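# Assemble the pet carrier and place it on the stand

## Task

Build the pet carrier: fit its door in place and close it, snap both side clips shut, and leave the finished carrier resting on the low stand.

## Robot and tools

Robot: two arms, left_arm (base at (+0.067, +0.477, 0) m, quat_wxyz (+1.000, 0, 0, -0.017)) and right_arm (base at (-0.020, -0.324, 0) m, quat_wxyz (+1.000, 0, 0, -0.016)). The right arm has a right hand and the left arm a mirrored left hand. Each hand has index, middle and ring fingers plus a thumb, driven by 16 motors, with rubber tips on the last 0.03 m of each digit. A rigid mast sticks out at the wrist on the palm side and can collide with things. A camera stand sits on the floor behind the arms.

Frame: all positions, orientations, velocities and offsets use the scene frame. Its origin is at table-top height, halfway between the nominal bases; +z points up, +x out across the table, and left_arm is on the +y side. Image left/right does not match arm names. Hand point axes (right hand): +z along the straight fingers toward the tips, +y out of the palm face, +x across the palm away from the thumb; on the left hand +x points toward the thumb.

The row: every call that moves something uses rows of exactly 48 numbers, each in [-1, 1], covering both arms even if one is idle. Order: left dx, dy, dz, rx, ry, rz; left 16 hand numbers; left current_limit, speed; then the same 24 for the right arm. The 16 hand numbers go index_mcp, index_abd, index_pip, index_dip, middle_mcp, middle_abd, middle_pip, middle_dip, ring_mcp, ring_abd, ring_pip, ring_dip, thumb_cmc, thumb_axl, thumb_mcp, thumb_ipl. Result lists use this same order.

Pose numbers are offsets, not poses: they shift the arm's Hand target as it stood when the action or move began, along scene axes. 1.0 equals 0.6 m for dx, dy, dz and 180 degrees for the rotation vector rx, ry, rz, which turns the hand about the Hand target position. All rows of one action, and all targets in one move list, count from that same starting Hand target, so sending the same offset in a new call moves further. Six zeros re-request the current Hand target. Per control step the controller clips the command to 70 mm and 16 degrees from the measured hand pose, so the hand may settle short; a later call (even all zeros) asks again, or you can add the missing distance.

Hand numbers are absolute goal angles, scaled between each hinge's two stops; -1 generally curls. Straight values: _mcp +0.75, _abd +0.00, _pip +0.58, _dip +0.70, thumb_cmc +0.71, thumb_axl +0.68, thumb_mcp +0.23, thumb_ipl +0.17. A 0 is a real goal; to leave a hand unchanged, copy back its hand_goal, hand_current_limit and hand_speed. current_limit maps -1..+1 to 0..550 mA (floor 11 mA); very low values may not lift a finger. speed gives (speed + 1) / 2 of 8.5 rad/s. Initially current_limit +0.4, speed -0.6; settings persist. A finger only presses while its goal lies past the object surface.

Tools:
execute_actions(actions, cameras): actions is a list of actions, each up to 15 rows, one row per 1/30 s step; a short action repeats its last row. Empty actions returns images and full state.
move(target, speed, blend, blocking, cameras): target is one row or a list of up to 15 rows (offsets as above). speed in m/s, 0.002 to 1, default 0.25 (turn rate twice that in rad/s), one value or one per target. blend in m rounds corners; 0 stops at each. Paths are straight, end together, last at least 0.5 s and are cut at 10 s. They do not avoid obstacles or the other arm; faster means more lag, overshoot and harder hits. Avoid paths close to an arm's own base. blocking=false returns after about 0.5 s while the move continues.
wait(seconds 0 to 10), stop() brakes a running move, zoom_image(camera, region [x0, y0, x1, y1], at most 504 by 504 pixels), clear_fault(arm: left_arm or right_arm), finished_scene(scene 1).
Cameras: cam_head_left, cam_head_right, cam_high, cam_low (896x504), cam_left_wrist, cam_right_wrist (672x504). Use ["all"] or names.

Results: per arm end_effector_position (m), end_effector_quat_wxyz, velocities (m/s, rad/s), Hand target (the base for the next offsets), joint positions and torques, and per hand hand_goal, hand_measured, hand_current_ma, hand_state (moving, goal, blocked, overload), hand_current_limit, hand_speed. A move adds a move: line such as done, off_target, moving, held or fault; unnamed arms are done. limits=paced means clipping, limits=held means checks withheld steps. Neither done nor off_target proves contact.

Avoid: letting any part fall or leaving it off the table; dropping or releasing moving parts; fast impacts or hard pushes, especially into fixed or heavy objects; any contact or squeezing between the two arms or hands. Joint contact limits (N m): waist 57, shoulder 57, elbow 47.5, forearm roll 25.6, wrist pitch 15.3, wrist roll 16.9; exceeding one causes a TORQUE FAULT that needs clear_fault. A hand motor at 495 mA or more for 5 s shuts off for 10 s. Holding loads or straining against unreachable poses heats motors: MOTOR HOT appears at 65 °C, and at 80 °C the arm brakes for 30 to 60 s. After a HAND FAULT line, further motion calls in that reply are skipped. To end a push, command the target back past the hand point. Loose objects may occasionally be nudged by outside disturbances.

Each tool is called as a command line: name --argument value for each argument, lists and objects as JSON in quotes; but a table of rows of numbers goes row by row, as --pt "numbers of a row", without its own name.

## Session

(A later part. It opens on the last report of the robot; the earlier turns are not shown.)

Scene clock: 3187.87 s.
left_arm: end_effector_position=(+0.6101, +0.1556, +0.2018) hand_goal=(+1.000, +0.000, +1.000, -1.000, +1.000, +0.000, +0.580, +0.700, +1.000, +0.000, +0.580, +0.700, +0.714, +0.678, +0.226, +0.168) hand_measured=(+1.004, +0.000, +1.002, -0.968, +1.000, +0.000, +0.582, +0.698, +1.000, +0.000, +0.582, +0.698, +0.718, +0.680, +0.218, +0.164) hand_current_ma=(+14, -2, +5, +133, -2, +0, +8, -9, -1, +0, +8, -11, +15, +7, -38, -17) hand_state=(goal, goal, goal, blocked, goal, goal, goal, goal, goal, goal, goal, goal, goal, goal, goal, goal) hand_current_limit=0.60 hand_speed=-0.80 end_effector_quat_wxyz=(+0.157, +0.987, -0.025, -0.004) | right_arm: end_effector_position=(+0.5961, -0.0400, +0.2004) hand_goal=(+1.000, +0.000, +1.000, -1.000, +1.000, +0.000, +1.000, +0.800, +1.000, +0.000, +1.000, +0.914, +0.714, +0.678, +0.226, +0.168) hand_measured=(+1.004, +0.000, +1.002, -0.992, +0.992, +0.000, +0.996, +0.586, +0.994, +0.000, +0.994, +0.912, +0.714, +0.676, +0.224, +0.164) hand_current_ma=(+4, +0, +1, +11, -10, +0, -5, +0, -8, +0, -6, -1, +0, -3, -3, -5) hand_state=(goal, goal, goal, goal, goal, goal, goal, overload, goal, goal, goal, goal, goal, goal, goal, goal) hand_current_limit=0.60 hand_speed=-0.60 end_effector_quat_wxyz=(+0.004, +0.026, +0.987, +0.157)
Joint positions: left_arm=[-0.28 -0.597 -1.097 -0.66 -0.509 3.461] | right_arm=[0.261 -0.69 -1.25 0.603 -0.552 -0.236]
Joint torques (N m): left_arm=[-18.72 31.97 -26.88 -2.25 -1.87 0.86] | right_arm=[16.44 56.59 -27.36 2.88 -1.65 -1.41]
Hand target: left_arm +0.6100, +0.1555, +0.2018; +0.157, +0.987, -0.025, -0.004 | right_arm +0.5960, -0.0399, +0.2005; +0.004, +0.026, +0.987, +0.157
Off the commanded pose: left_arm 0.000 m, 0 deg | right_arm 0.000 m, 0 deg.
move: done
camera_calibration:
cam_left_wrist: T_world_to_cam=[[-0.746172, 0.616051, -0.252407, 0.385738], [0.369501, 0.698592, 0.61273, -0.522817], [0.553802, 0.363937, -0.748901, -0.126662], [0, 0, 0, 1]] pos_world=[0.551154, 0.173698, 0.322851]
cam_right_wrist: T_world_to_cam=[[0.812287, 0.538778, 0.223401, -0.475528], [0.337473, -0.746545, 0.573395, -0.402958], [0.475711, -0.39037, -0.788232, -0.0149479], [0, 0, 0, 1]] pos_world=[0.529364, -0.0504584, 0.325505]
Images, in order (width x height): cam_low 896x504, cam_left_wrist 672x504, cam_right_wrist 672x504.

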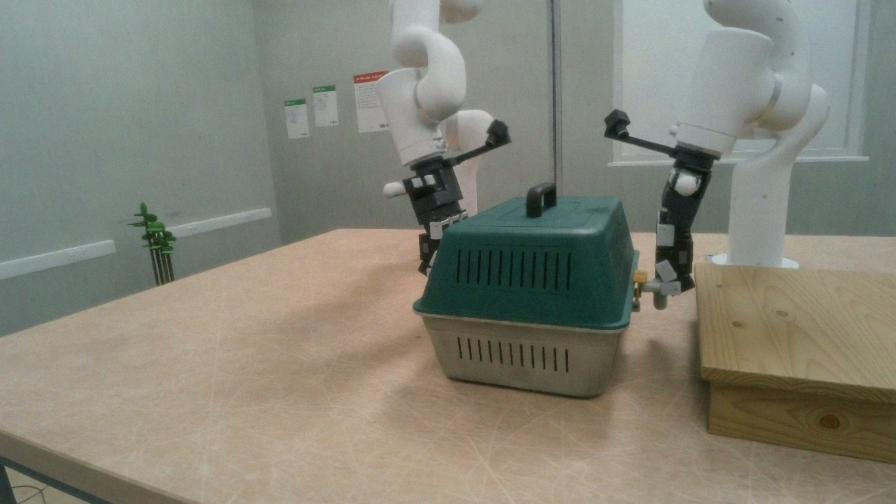

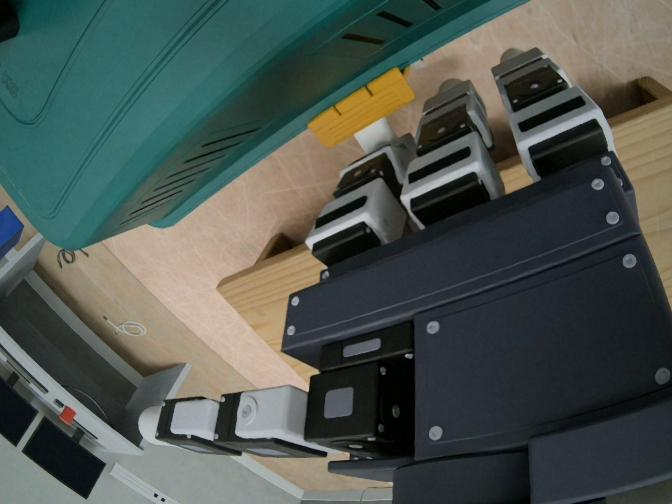

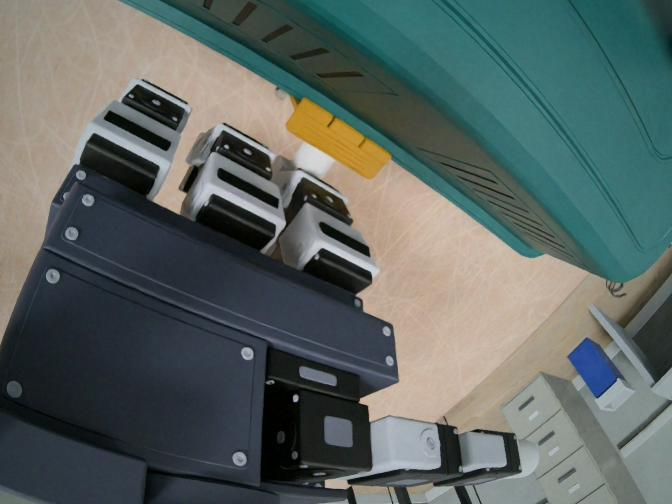

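move --target '[0,-0.0025,0,0,0,0,1,0,1,-1,1,0,0.58,0.70,1,0,0.58,0.70,0.714,0.678,0.226,0.168,0.6,-0.8,0,0.0025,0,0,0,0,1,0,1,-1,1,0,1,0.8,1,0,1,0.913,0.714,0.678,0.226,0.168,0.6,-0.6]' --speed 0.01 --cameras '["cam_low","cam_right_wrist","cam_left_wrist"]'

zoom_image --camera "cam_low" --region '[610, 240, 690, 330]'

zoom_image --camera "cam_left_wrist" --region '[280, 10, 480, 150]'

zoom_image --camera "cam_right_wrist" --region '[220, 40, 460, 220]'

Scene clock: 3200.77 s.
left_arm: end_effector_position=(+0.6100, +0.1541, +0.2018) hand_goal=(+1.000, +0.000, +1.000, -1.000, +1.000, +0.000, +0.580, +0.700, +1.000, +0.000, +0.580, +0.700, +0.714, +0.678, +0.226, +0.168) hand_measured=(+1.004, -0.004, +1.002, -0.972, +1.000, +0.000, +0.582, +0.698, +1.000, +0.000, +0.582, +0.698, +0.718, +0.680, +0.218, +0.164) hand_current_ma=(+17, -16, +6, +116, -3, +0, +7, -9, -2, +0, +7, -10, +15, +7, -37, -17) hand_state=(goal, goal, goal, blocked, goal, goal, goal, goal, goal, goal, goal, goal, goal, goal, goal, goal) hand_current_limit=0.60 hand_speed=-0.80 end_effector_quat_wxyz=(+0.157, +0.987, -0.025, -0.004) | right_arm: end_effector_position=(+0.5961, -0.0384, +0.2004) hand_goal=(+1.000, +0.000, +1.000, -1.000, +1.000, +0.000, +1.000, +0.800, +1.000, +0.000, +1.000, +0.914, +0.714, +0.678, +0.226, +0.168) hand_measured=(+1.004, -0.004, +1.002, -0.994, +0.994, +0.000, +0.996, +0.586, +0.994, +0.000, +0.994, +0.912, +0.716, +0.676, +0.224, +0.164) hand_current_ma=(+5, -2, +1, +6, -9, +0, -5, +0, -7, +0, -6, -1, +1, -3, -3, -5) hand_state=(goal, goal, goal, goal, goal, goal, goal, overload, goal, goal, goal, goal, goal, goal, goal, goal) hand_current_limit=0.60 hand_speed=-0.60 end_effector_quat_wxyz=(+0.004, +0.026, +0.987, +0.157)
Joint positions: left_arm=[-0.283 -0.598 -1.098 -0.66 -0.508 3.458] | right_arm=[0.263 -0.691 -1.251 0.603 -0.552 -0.234]
Joint torques (N m): left_arm=[-20.56 30.04 -26.98 -2.6 -2.11 1.02] | right_arm=[21.55 56.01 -27.93 3.61 -2.09 -1.82]
Hand target: left_arm +0.6100, +0.1540, +0.2018; +0.157, +0.987, -0.025, -0.004 | right_arm +0.5960, -0.0384, +0.2005; +0.004, +0.026, +0.987, +0.157
Off the commanded pose: left_arm 0.000 m, 0 deg | right_arm 0.000 m, 0 deg.
move: done
camera_calibration:
cam_left_wrist: T_world_to_cam=[[-0.746164, 0.61609, -0.252333, 0.386614], [0.369651, 0.698607, 0.612623, -0.521712], [0.553712, 0.363843, -0.749014, -0.125922], [0, 0, 0, 1]] pos_world=[0.551053, 0.172098, 0.322851]
cam_right_wrist: T_world_to_cam=[[0.81227, 0.538829, 0.223337, -0.476222], [0.337565, -0.746524, 0.573369, -0.401845], [0.475675, -0.39034, -0.788269, -0.0142818], [0, 0, 0, 1]] pos_world=[0.529264, -0.0489587, 0.325506]
Images, in order (width x height): cam_low 896x504, cam_left_wrist 672x504, cam_right_wrist 672x504.

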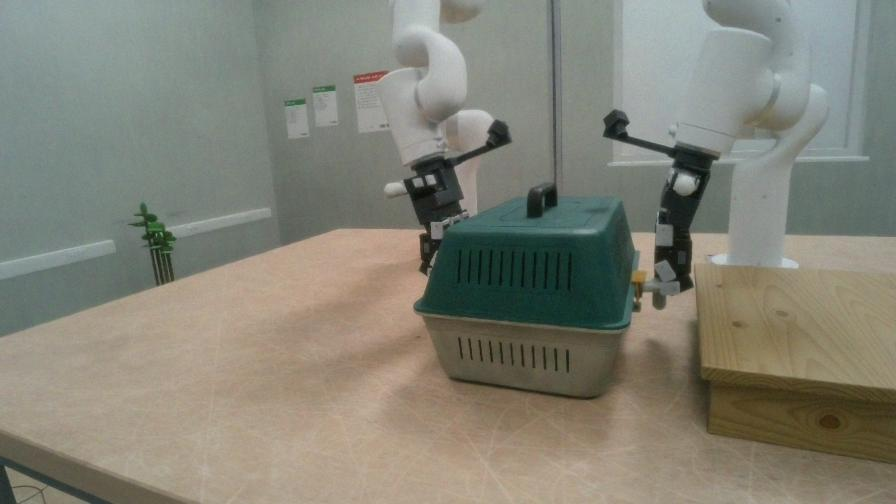

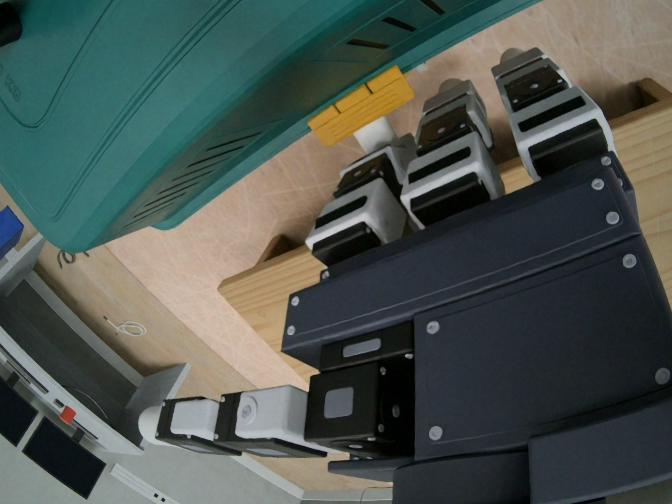

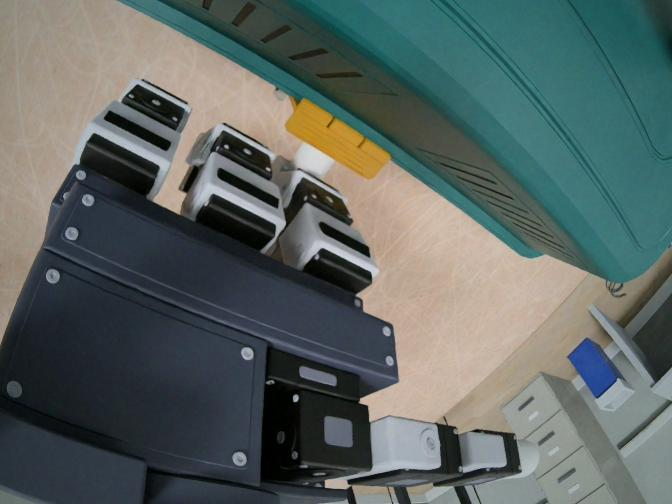

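Scaled by 5.600 from the camera's 896x504 image, which has a finer 1280x720 frame.

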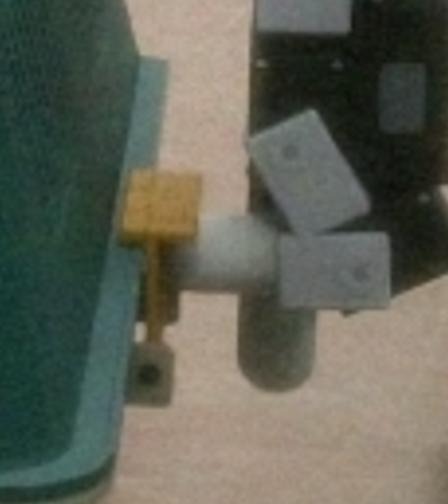

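Scaled by 2.520 from the camera's 672x504 image, which has a finer 960x720 frame.

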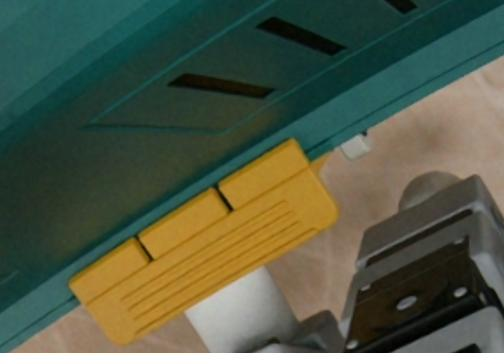

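Scaled by 2.100 from the camera's 672x504 image, which has a finer 960x720 frame.

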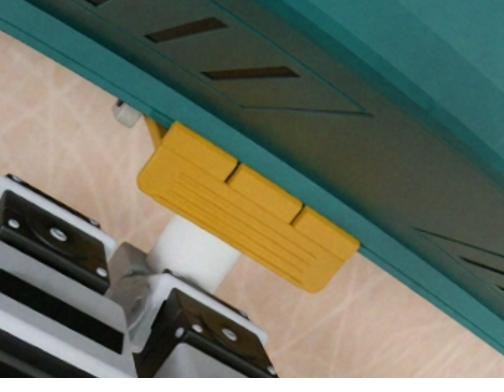

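move --target '[0,0,0,0,0,0,1,0,1,-1,1,0,0.58,0.70,1,0,0.58,0.70,0.714,0.678,0.226,0.168,0.6,-0.8,0,0.0033,0,0,0,0,1,0,1,-1,1,0,1,0.8,1,0,1,0.913,0.714,0.678,0.226,0.168,0.6,-0.6]' --speed 0.01 --cameras '["cam_low","cam_right_wrist","cam_left_wrist"]'

zoom_image --camera "cam_low" --region '[610, 240, 690, 330]'

zoom_image --camera "cam_left_wrist" --region '[280, 10, 480, 150]'

zoom_image --camera "cam_right_wrist" --region '[220, 40, 460, 220]'

Scene clock: 3210.83 s.
left_arm: end_effector_position=(+0.6100, +0.1541, +0.2018) hand_goal=(+1.000, +0.000, +1.000, -1.000, +1.000, +0.000, +0.580, +0.700, +1.000, +0.000, +0.580, +0.700, +0.714, +0.678, +0.226, +0.168) hand_measured=(+1.006, -0.004, +1.002, -0.974, +1.000, +0.000, +0.582, +0.698, +1.000, +0.000, +0.582, +0.698, +0.718, +0.680, +0.218, +0.164) hand_current_ma=(+23, -16, +8, +106, -3, +0, +7, -9, -2, +0, +7, -10, +15, +7, -37, -17) hand_state=(goal, goal, goal, blocked, goal, goal, goal, goal, goal, goal, goal, goal, goal, goal, goal, goal) hand_current_limit=0.60 hand_speed=-0.80 end_effector_quat_wxyz=(+0.157, +0.987, -0.025, -0.004) | right_arm: end_effector_position=(+0.5961, -0.0365, +0.2004) hand_goal=(+1.000, +0.000, +1.000, -1.000, +1.000, +0.000, +1.000, +0.800, +1.000, +0.000, +1.000, +0.914, +0.714, +0.678, +0.226, +0.168) hand_measured=(+1.006, -0.004, +1.002, -1.000, +0.994, +0.000, +0.996, +0.586, +0.994, +0.000, +0.994, +0.912, +0.716, +0.676, +0.224, +0.164) hand_current_ma=(+8, -2, +2, +0, -9, +0, -5, +0, -7, +0, -6, -1, +1, -3, -3, -5) hand_state=(goal, goal, goal, goal, goal, goal, goal, overload, goal, goal, goal, goal, goal, goal, goal, goal) hand_current_limit=0.60 hand_speed=-0.60 end_effector_quat_wxyz=(+0.004, +0.026, +0.987, +0.157)
Joint positions: left_arm=[-0.283 -0.598 -1.098 -0.66 -0.508 3.458] | right_arm=[0.266 -0.692 -1.252 0.603 -0.551 -0.23]
Joint torques (N m): left_arm=[-25.88 31.08 -26.49 -3.33 -3.03 1.41] | right_arm=[30.52 58.64 -29.76 4.73 -2.97 -2.68]
Hand target: left_arm +0.6100, +0.1540, +0.2018; +0.157, +0.987, -0.025, -0.004 | right_arm +0.5960, -0.0364, +0.2005; +0.004, +0.026, +0.987, +0.157
Off the commanded pose: left_arm 0.000 m, 0 deg | right_arm 0.000 m, 0 deg.
move: done
camera_calibration:
cam_left_wrist: T_world_to_cam=[[-0.746164, 0.61609, -0.252333, 0.386614], [0.369651, 0.698607, 0.612623, -0.521712], [0.553712, 0.363843, -0.749014, -0.125922], [0, 0, 0, 1]] pos_world=[0.551053, 0.172098, 0.322851]
cam_right_wrist: T_world_to_cam=[[0.812344, 0.538722, 0.223331, -0.477423], [0.3375, -0.746592, 0.573319, -0.400337], [0.475596, -0.390358, -0.788308, -0.0134952], [0, 0, 0, 1]] pos_world=[0.529364, -0.0469582, 0.325506]
Images, in order (width x height): cam_low 896x504, cam_left_wrist 672x504, cam_right_wrist 672x504.

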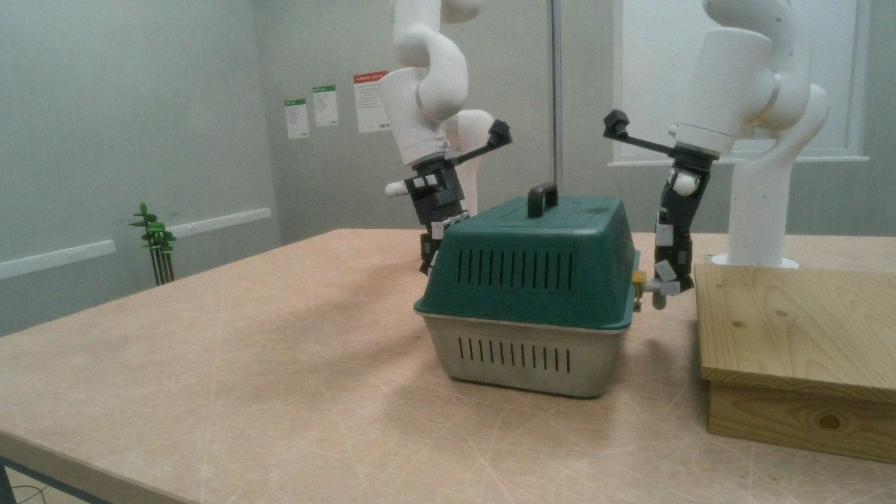

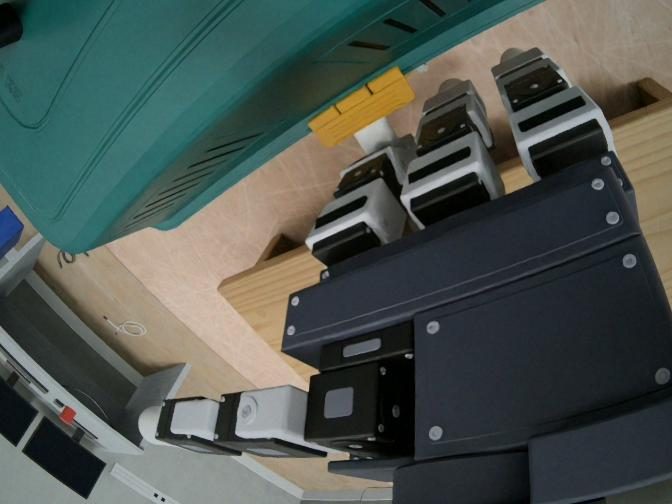

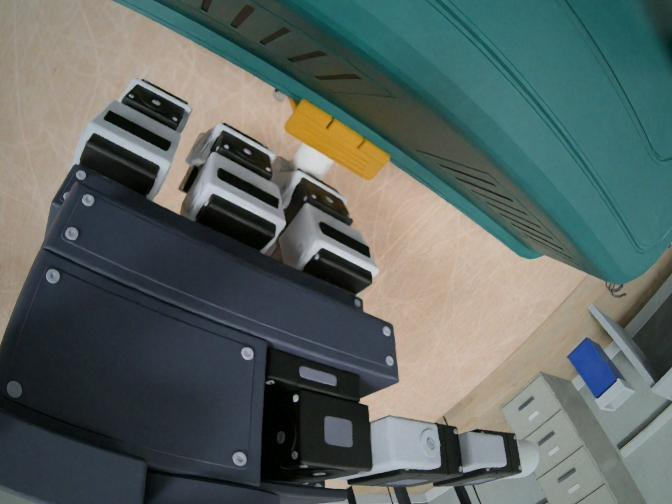

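Scaled by 5.600 from the camera's 896x504 image, which has a finer 1280x720 frame.

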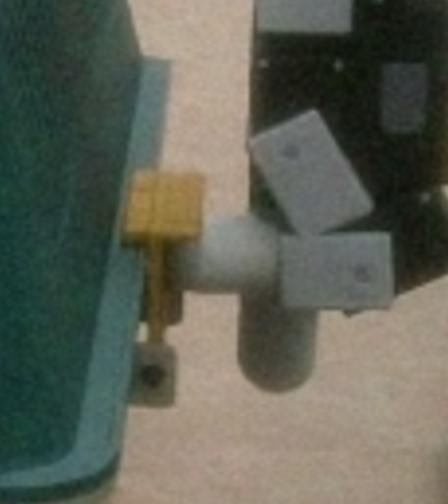

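Scaled by 2.520 from the camera's 672x504 image, which has a finer 960x720 frame.

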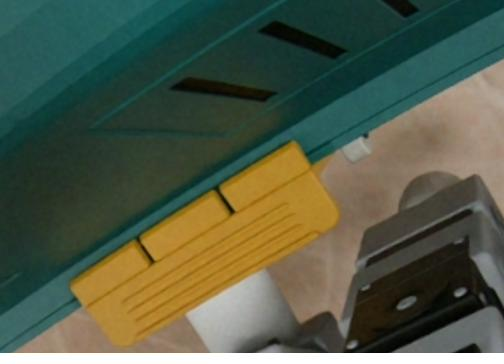

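Scaled by 2.100 from the camera's 672x504 image, which has a finer 960x720 frame.

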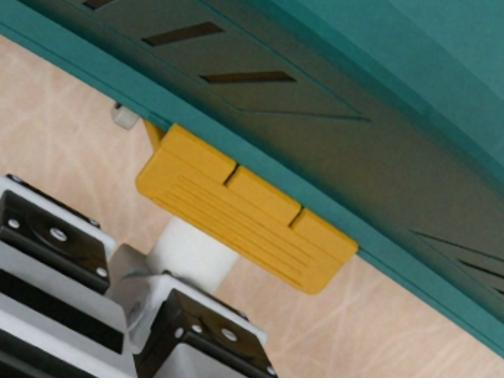

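zoom_image --camera "cam_left_wrist" --region '[300, 50, 420, 150]'

zoom_image --camera "cam_right_wrist" --region '[270, 80, 400, 190]'

zoom_image --camera "cam_low" --region '[625, 260, 665, 320]'

Scaled by 4.200 from the camera's 672x504 image, which has a finer 960x720 frame.

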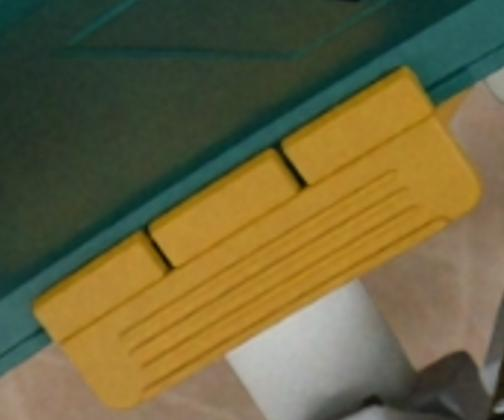

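Scaled by 3.877 from the camera's 672x504 image, which has a finer 960x720 frame.

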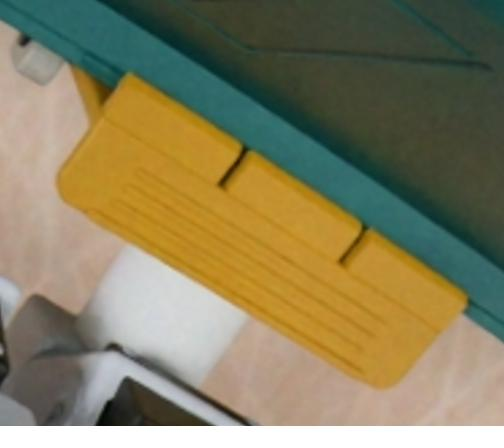

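Scaled by 8.400 from the camera's 896x504 image, which has a finer 1280x720 frame.

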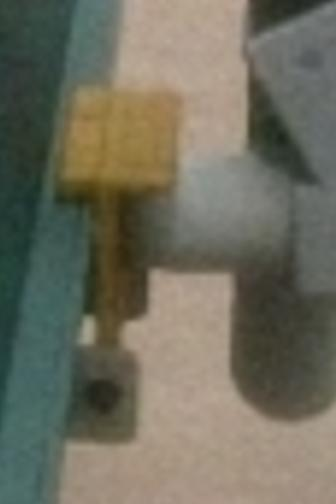

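move --pt "0 0 0 0 0 0 1 0 1 -1 1 0 0.58 0.70 1 0 0.58 0.70 0.714 0.678 0.226 0.168 0.6 -0.8 0 -0.01 0 0 0 0 1 0 1 -1 1 0 1 0.8 1 0 1 0.913 0.714 0.678 0.226 0.168 0.6 -0.6" --pt "0 0 0 0 0 0 1 0 1 -1 1 0 0.58 0.70 1 0 0.58 0.70 0.714 0.678 0.226 0.168 0.6 -0.8 0.0133 -0.01 0 0 0 0 1 0 1 -1 1 0 1 0.8 1 0 1 0.913 0.714 0.678 0.226 0.168 0.6 -0.6" --pt "0 0 0 0 0 0 1 0 1 -1 1 0 0.58 0.70 1 0 0.58 0.70 0.714 0.678 0.226 0.168 0.6 -0.8 0.0133 -0.002 0 0 0 0 1 0 1 -1 1 0 1 0.8 1 0 1 0.913 0.714 0.678 0.226 0.168 0.6 -0.6" --speed '[0.02,0.02,0.01]' --cameras '["cam_low","cam_right_wrist","cam_left_wrist"]'

zoom_image --camera "cam_left_wrist" --region '[300, 50, 420, 150]'

zoom_image --camera "cam_right_wrist" --region '[250, 80, 400, 190]'

Scene clock: 3244.13 s.
left_arm: end_effector_position=(+0.6101, +0.1541, +0.2018) hand_goal=(+1.000, +0.000, +1.000, -1.000, +1.000, +0.000, +0.580, +0.700, +1.000, +0.000, +0.580, +0.700, +0.714, +0.678, +0.226, +0.168) hand_measured=(+1.004, -0.004, +1.002, -0.974, +1.000, +0.000, +0.582, +0.698, +1.000, +0.000, +0.582, +0.698, +0.718, +0.680, +0.218, +0.164) hand_current_ma=(+19, -11, +7, +110, -3, +0, +7, -9, -2, +0, +7, -10, +15, +7, -37, -17) hand_state=(goal, goal, goal, blocked, goal, goal, goal, goal, goal, goal, goal, goal, goal, goal, goal, goal) hand_current_limit=0.60 hand_speed=-0.80 end_effector_quat_wxyz=(+0.157, +0.987, -0.025, -0.004) | right_arm: end_effector_position=(+0.6041, -0.0377, +0.2004) hand_goal=(+1.000, +0.000, +1.000, -1.000, +1.000, +0.000, +1.000, +0.800, +1.000, +0.000, +1.000, +0.914, +0.714, +0.678, +0.226, +0.168) hand_measured=(+1.006, +0.000, +1.002, -0.998, +0.994, +0.000, +0.996, +0.586, +0.994, +0.000, +0.994, +0.912, +0.716, +0.676, +0.224, +0.164) hand_current_ma=(+7, +0, +2, +1, -9, +0, -5, +0, -7, +0, -6, -1, +1, -3, -3, -5) hand_state=(goal, goal, goal, goal, goal, goal, goal, overload, goal, goal, goal, goal, goal, goal, goal, goal) hand_current_limit=0.60 hand_speed=-0.60 end_effector_quat_wxyz=(+0.004, +0.026, +0.987, +0.157)
Joint positions: left_arm=[-0.283 -0.598 -1.098 -0.66 -0.508 3.458] | right_arm=[0.262 -0.707 -1.278 0.593 -0.562 -0.223]
Joint torques (N m): left_arm=[-23.09 31.96 -26.77 -3.2 -2.54 1.28] | right_arm=[27.21 55.7 -27.59 4.08 -2.84 -2.08]
Hand target: left_arm +0.6100, +0.1540, +0.2018; +0.157, +0.987, -0.025, -0.004 | right_arm +0.6040, -0.0376, +0.2005; +0.004, +0.026, +0.987, +0.157
Off the commanded pose: left_arm 0.000 m, 0 deg | right_arm 0.000 m, 0 deg.
move: done
camera_calibration:
cam_left_wrist: T_world_to_cam=[[-0.746264, 0.615929, -0.252432, 0.386742], [0.369422, 0.698689, 0.612667, -0.521721], [0.553731, 0.363957, -0.748944, -0.126067], [0, 0, 0, 1]] pos_world=[0.551154, 0.172198, 0.322851]
cam_right_wrist: T_world_to_cam=[[0.812287, 0.538778, 0.223401, -0.483184], [0.337473, -0.746545, 0.573395, -0.403907], [0.475711, -0.39037, -0.788232, -0.0178082], [0, 0, 0, 1]] pos_world=[0.537264, -0.0481584, 0.325505]
Images, in order (width x height): cam_low 896x504, cam_left_wrist 672x504, cam_right_wrist 672x504.

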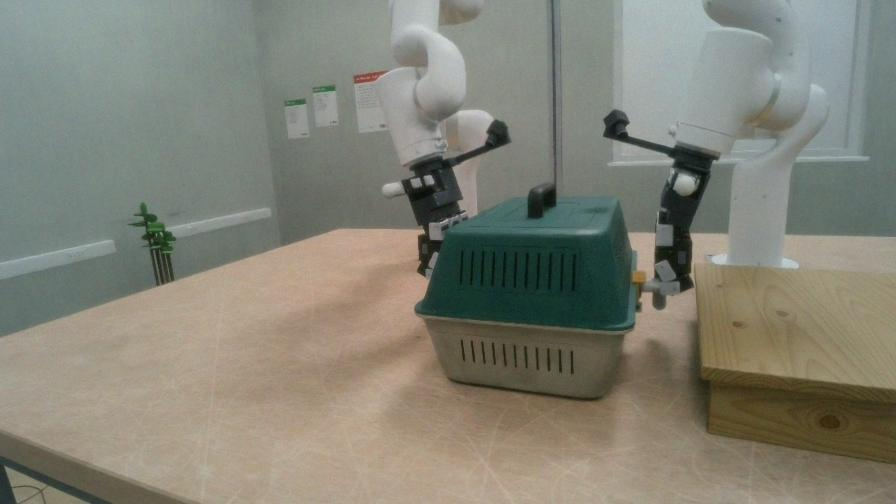

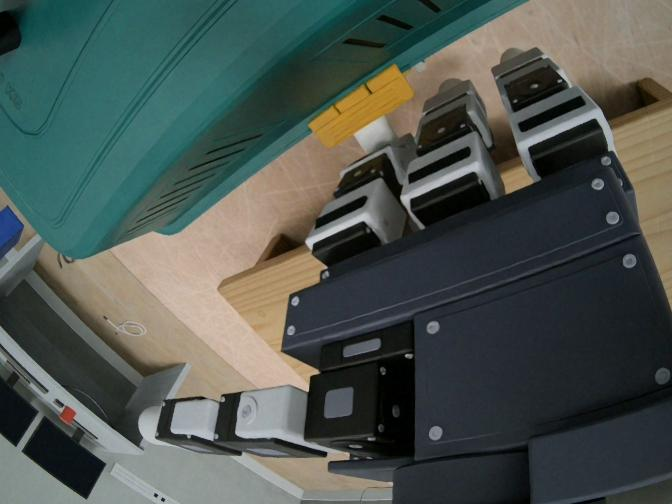

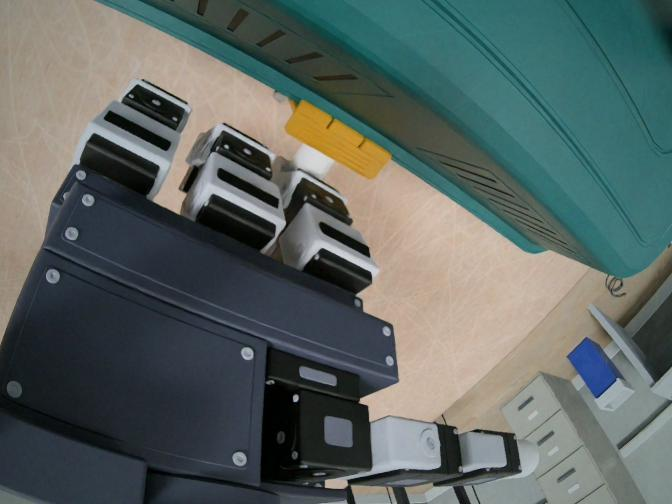

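Scaled by 4.200 from the camera's 672x504 image, which has a finer 960x720 frame.

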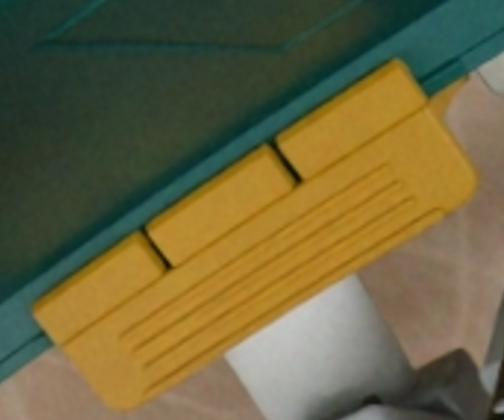

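Scaled by 3.360 from the camera's 672x504 image, which has a finer 960x720 frame.

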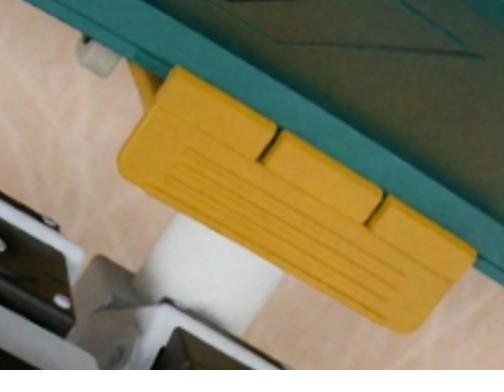

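move --pt "0 0.0133 0 0 0 0 1 0 1 -1 1 0 0.58 0.70 1 0 0.58 0.70 0.714 0.678 0.226 0.168 0.6 -0.8 0 -0.0133 0 0 0 0 1 0 1 -1 1 0 1 0.8 1 0 1 0.913 0.714 0.678 0.226 0.168 0.6 -0.6" --pt "0 0.0133 0 0 0 0 1 0 1 -1 1 0 0.58 0.70 1 0 0.58 0.70 0.714 0.678 0.226 0.168 0.6 -0.8 0.0 -0.0133 0 0 0 0 1 0 1 -1 1 0 1 0.8 1 0 1 0.913 0.714 0.678 0.226 0.168 0.6 -0.6" --speed '[0.02,0.02]' --cameras '["cam_low","cam_high","cam_head_left","cam_right_wrist","cam_left_wrist"]'

zoom_image --camera "cam_left_wrist" --region '[280, 30, 440, 150]'

zoom_image --camera "cam_right_wrist" --region '[250, 60, 420, 200]'

zoom_image --camera "cam_low" --region '[610, 240, 690, 330]'

Scene clock: 3257.77 s.
left_arm: end_effector_position=(+0.6100, +0.1620, +0.2018) hand_goal=(+1.000, +0.000, +1.000, -1.000, +1.000, +0.000, +0.580, +0.700, +1.000, +0.000, +0.580, +0.700, +0.714, +0.678, +0.226, +0.168) hand_measured=(+1.000, +0.000, +1.000, -0.992, +1.000, +0.000, +0.582, +0.698, +1.000, +0.000, +0.582, +0.698, +0.718, +0.680, +0.218, +0.164) hand_current_ma=(+1, +2, +1, +27, -3, +0, +7, -9, -2, +0, +7, -10, +15, +7, -37, -17) hand_state=(goal, goal, goal, goal, goal, goal, goal, goal, goal, goal, goal, goal, goal, goal, goal, goal) hand_current_limit=0.60 hand_speed=-0.80 end_effector_quat_wxyz=(+0.157, +0.987, -0.025, -0.004) | right_arm: end_effector_position=(+0.6040, -0.0456, +0.2005) hand_goal=(+1.000, +0.000, +1.000, -1.000, +1.000, +0.000, +1.000, +0.800, +1.000, +0.000, +1.000, +0.914, +0.714, +0.678, +0.226, +0.168) hand_measured=(+1.000, +0.002, +1.000, -0.996, +0.994, +0.000, +0.996, +0.586, +0.994, +0.000, +0.994, +0.912, +0.716, +0.676, +0.224, +0.164) hand_current_ma=(+0, +2, +0, +5, -9, +0, -5, +0, -7, +0, -6, -1, +1, -3, -3, -5) hand_state=(goal, goal, goal, goal, goal, goal, goal, overload, goal, goal, goal, goal, goal, goal, goal, goal) hand_current_limit=0.60 hand_speed=-0.60 end_effector_quat_wxyz=(+0.004, +0.026, +0.987, +0.157)
Joint positions: left_arm=[-0.269 -0.593 -1.09 -0.66 -0.51 3.472] | right_arm=[0.249 -0.703 -1.272 0.593 -0.564 -0.237]
Joint torques (N m): left_arm=[0.95 30.87 -18.63 -0.49 -0.02 0.15] | right_arm=[-1.35 57.01 -20.17 0.79 0 -0.16]
Hand target: left_arm +0.6100, +0.1620, +0.2018; +0.157, +0.987, -0.025, -0.004 | right_arm +0.6040, -0.0456, +0.2005; +0.004, +0.026, +0.987, +0.157
Off the commanded pose: left_arm 0.000 m, 0 deg | right_arm 0.000 m, 0 deg.
move: done
camera_calibration:
cam_left_wrist: T_world_to_cam=[[-0.746098, 0.61619, -0.252285, 0.381615], [0.369815, 0.698578, 0.612557, -0.527364], [0.553692, 0.363728, -0.749084, -0.128778], [0, 0, 0, 1]] pos_world=[0.551053, 0.180098, 0.322851]
cam_right_wrist: T_world_to_cam=[[0.81218, 0.538957, 0.223358, -0.478846], [0.337729, -0.746521, 0.573277, -0.409904], [0.475713, -0.390169, -0.788331, -0.0208498], [0, 0, 0, 1]] pos_world=[0.537264, -0.0560597, 0.325506]
Images, in order (width x height): cam_head_left 896x504, cam_high 896x504, cam_low 896x504, cam_left_wrist 672x504, cam_right_wrist 672x504.

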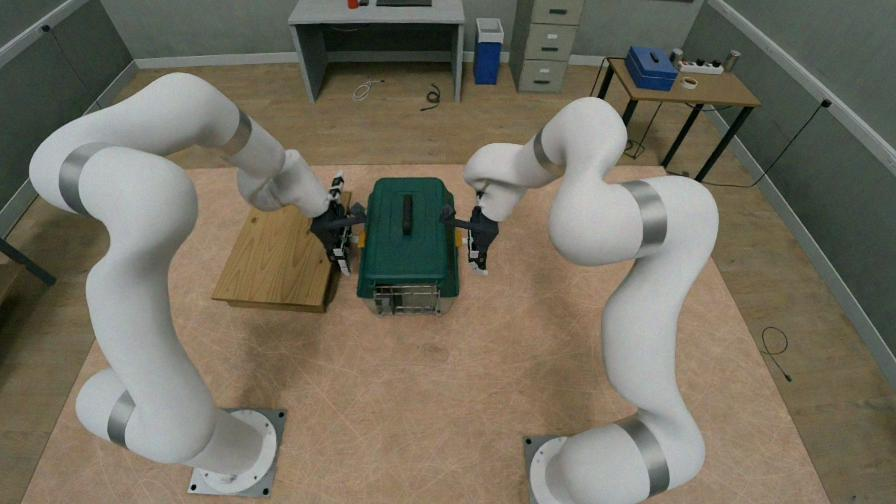

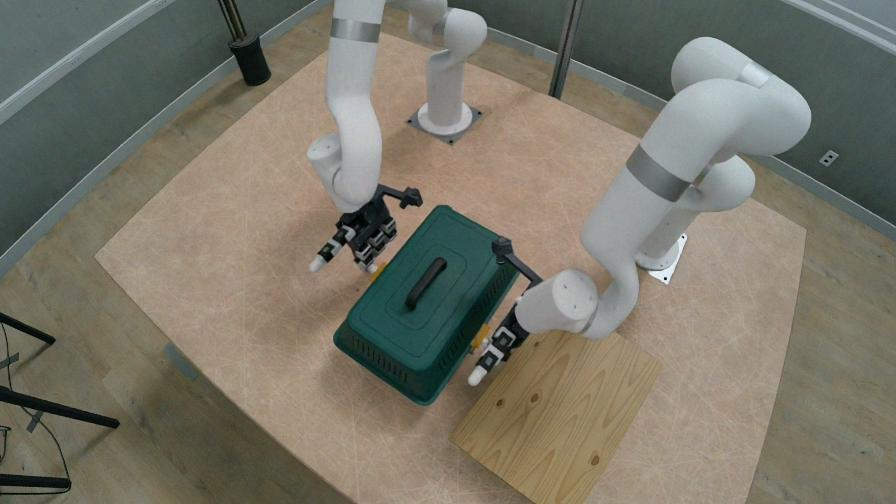

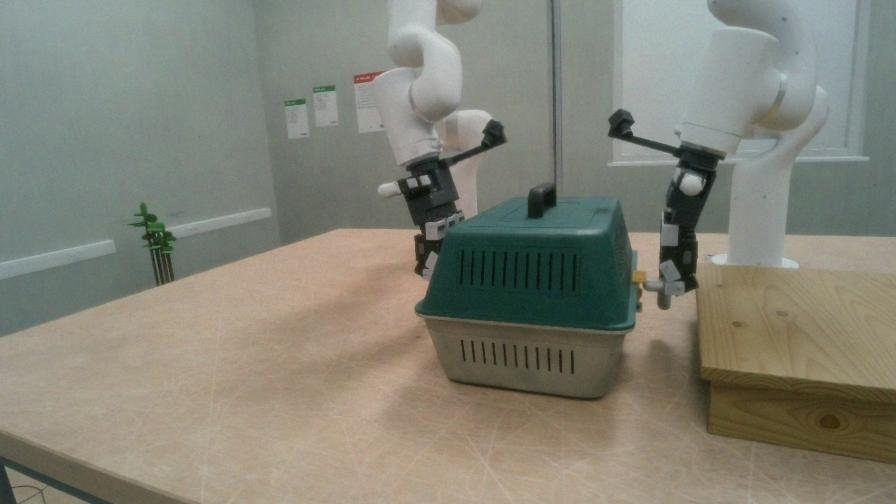

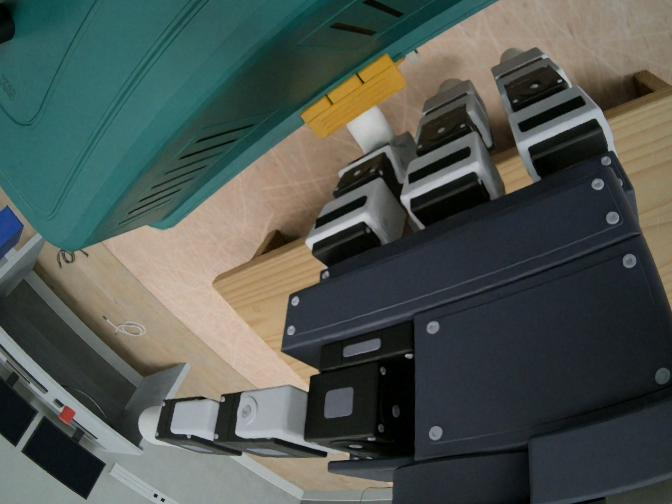

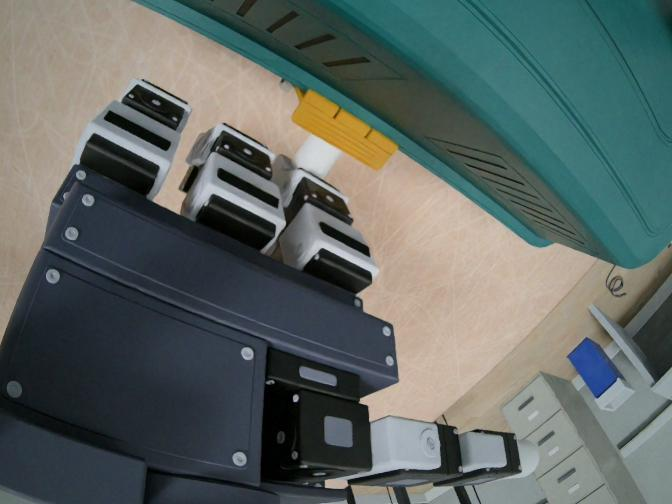

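Scaled by 3.150 from the camera's 672x504 image, which has a finer 960x720 frame.

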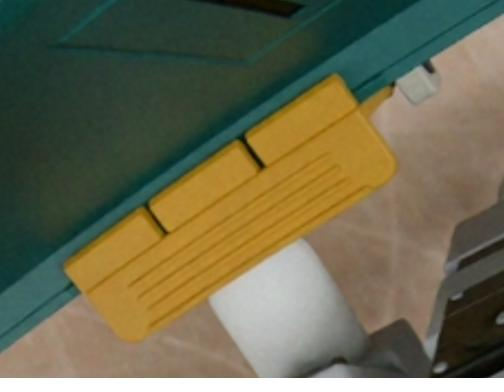

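Scaled by 2.965 from the camera's 672x504 image, which has a finer 960x720 frame.

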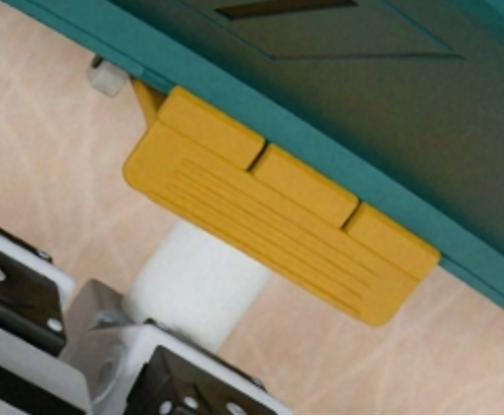

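Scaled by 5.600 from the camera's 896x504 image, which has a finer 1280x720 frame.

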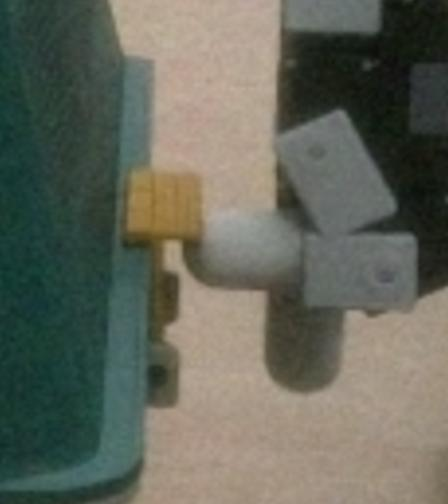

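move --pt "0 0 0 0 0 0 1 0 1 -1 1 0 0.58 0.70 1 0 0.58 0.70 0.714 0.678 0.226 0.168 0.6 -0.8 0 -0.01 0 0 0 0 1 0 1 -1 1 0 1 0.8 1 0 1 0.913 0.714 0.678 0.226 0.168 0.6 -0.6" --pt "0 0 0 0 0 0 1 0 1 -1 1 0 0.58 0.70 1 0 0.58 0.70 0.714 0.678 0.226 0.168 0.6 -0.8 0.0133 -0.01 0 0 0 0 1 0 1 -1 1 0 1 0.8 1 0 1 0.913 0.714 0.678 0.226 0.168 0.6 -0.6" --pt "0 -0.01 0 0 0 0 1 0 1 -1 1 0 0.58 0.70 1 0 0.58 0.70 0.714 0.678 0.226 0.168 0.6 -0.8 0.0133 0.0 0 0 0 0 1 0 1 -1 1 0 1 0.8 1 0 1 0.913 0.714 0.678 0.226 0.168 0.6 -0.6" --speed 0.03 --cameras '["cam_low","cam_left_wrist","cam_right_wrist"]'

zoom_image --camera "cam_right_wrist" --region '[250, 60, 420, 200]'

Scene clock: 3291.57 s.
left_arm: end_effector_position=(+0.6100, +0.1560, +0.2018) hand_goal=(+1.000, +0.000, +1.000, -1.000, +1.000, +0.000, +0.580, +0.700, +1.000, +0.000, +0.580, +0.700, +0.714, +0.678, +0.226, +0.168) hand_measured=(+1.000, +0.000, +1.000, -0.982, +1.000, +0.000, +0.582, +0.698, +1.000, +0.000, +0.582, +0.698, +0.718, +0.680, +0.218, +0.164) hand_current_ma=(+1, +2, +1, +77, -3, +0, +7, -9, -2, +0, +7, -10, +15, +7, -37, -17) hand_state=(goal, goal, goal, goal, goal, goal, goal, goal, goal, goal, goal, goal, goal, goal, goal, goal) hand_current_limit=0.60 hand_speed=-0.80 end_effector_quat_wxyz=(+0.157, +0.987, -0.025, -0.004) | right_arm: end_effector_position=(+0.6120, -0.0456, +0.2004) hand_goal=(+1.000, +0.000, +1.000, -1.000, +1.000, +0.000, +1.000, +0.800, +1.000, +0.000, +1.000, +0.914, +0.714, +0.678, +0.226, +0.168) hand_measured=(+1.000, +0.002, +1.000, -0.990, +0.994, +0.000, +0.996, +0.586, +0.994, +0.000, +0.994, +0.912, +0.716, +0.676, +0.224, +0.164) hand_current_ma=(+0, +2, +0, +14, -9, +0, -5, +0, -7, +0, -6, -1, +1, -3, -3, -5) hand_state=(goal, goal, goal, goal, goal, goal, goal, overload, goal, goal, goal, goal, goal, goal, goal, goal) hand_current_limit=0.60 hand_speed=-0.60 end_effector_quat_wxyz=(+0.004, +0.026, +0.987, +0.157)
Joint positions: left_arm=[-0.279 -0.596 -1.096 -0.66 -0.509 3.462] | right_arm=[0.246 -0.719 -1.299 0.583 -0.574 -0.227]
Joint torques (N m): left_arm=[-3.35 30.52 -22.28 -0.37 0.09 -0.01] | right_arm=[1.47 56.61 -22.55 0.55 0.09 0.11]
Hand target: left_arm +0.6100, +0.1560, +0.2018; +0.157, +0.987, -0.025, -0.004 | right_arm +0.6120, -0.0456, +0.2005; +0.004, +0.026, +0.987, +0.157
Off the commanded pose: left_arm 0.000 m, 0 deg | right_arm 0.000 m, 0 deg.
move: done
camera_calibration:
cam_left_wrist: T_world_to_cam=[[-0.746126, 0.616138, -0.25233, 0.385352], [0.369759, 0.698624, 0.612538, -0.523144], [0.553692, 0.363729, -0.749084, -0.126595], [0, 0, 0, 1]] pos_world=[0.551053, 0.174098, 0.322851]
cam_right_wrist: T_world_to_cam=[[0.812263, 0.538864, 0.223283, -0.485369], [0.337665, -0.746534, 0.573296, -0.412578], [0.475617, -0.390273, -0.788338, -0.0246061], [0, 0, 0, 1]] pos_world=[0.545264, -0.056059, 0.325506]
Images, in order (width x height): cam_low 896x504, cam_left_wrist 672x504, cam_right_wrist 672x504.

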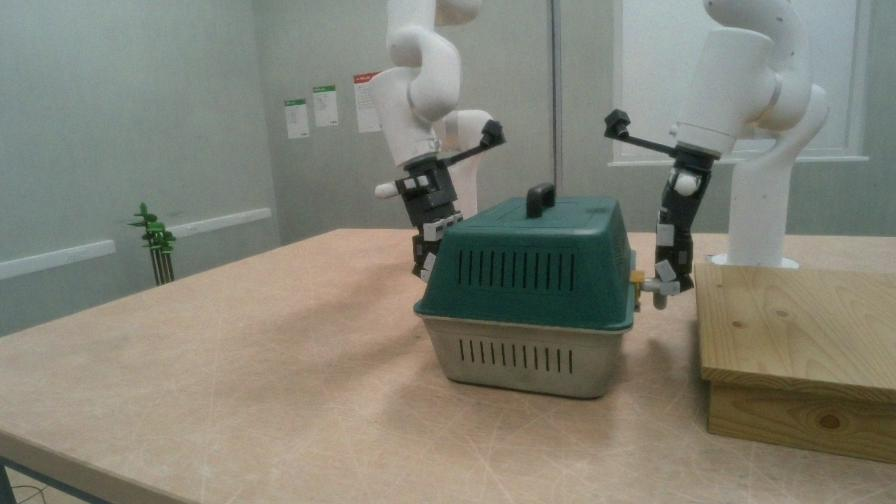

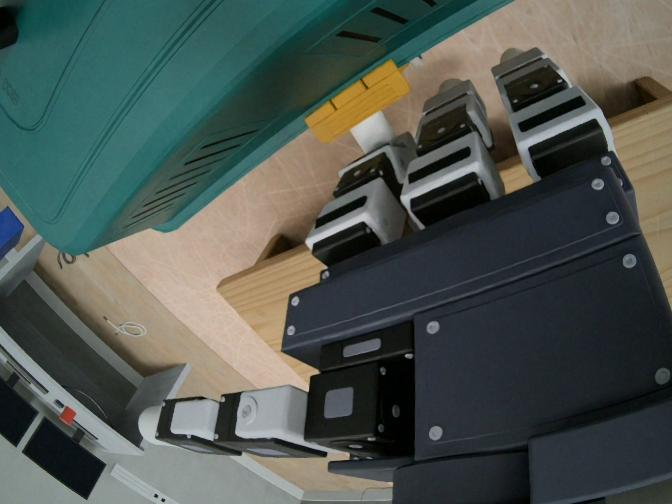

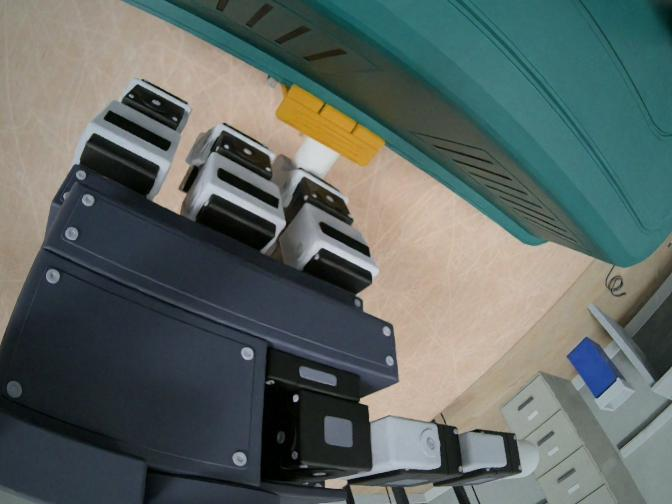

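Scaled by 2.965 from the camera's 672x504 image, which has a finer 960x720 frame.

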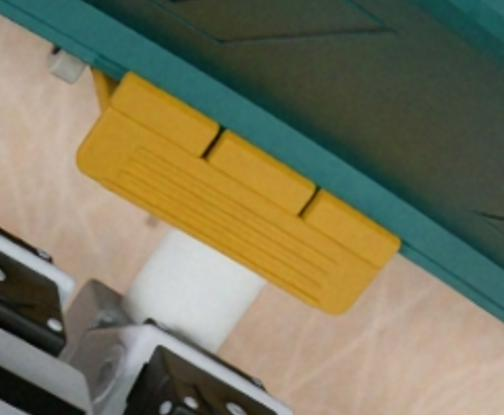

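zoom_image --camera "cam_left_wrist" --region '[280, 30, 440, 150]'

zoom_image --camera "cam_low" --region '[600, 230, 700, 340]'

Scaled by 3.150 from the camera's 672x504 image, which has a finer 960x720 frame.

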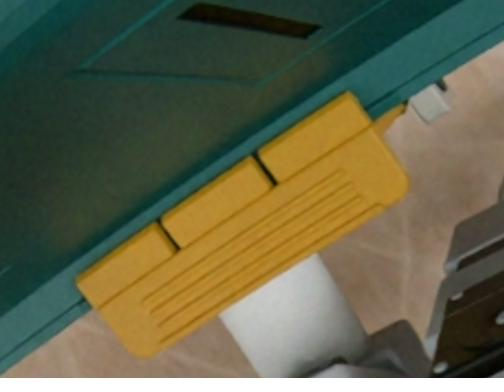

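Scaled by 4.582 from the camera's 896x504 image, which has a finer 1280x720 frame.

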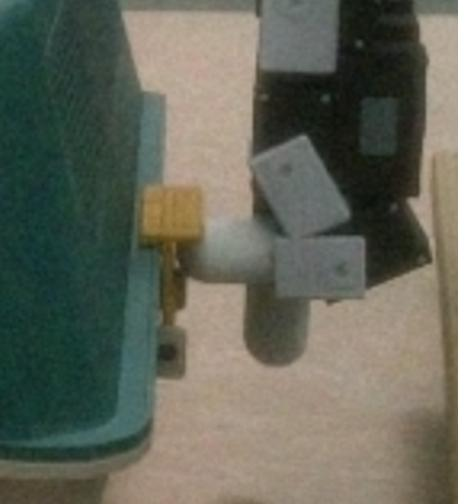

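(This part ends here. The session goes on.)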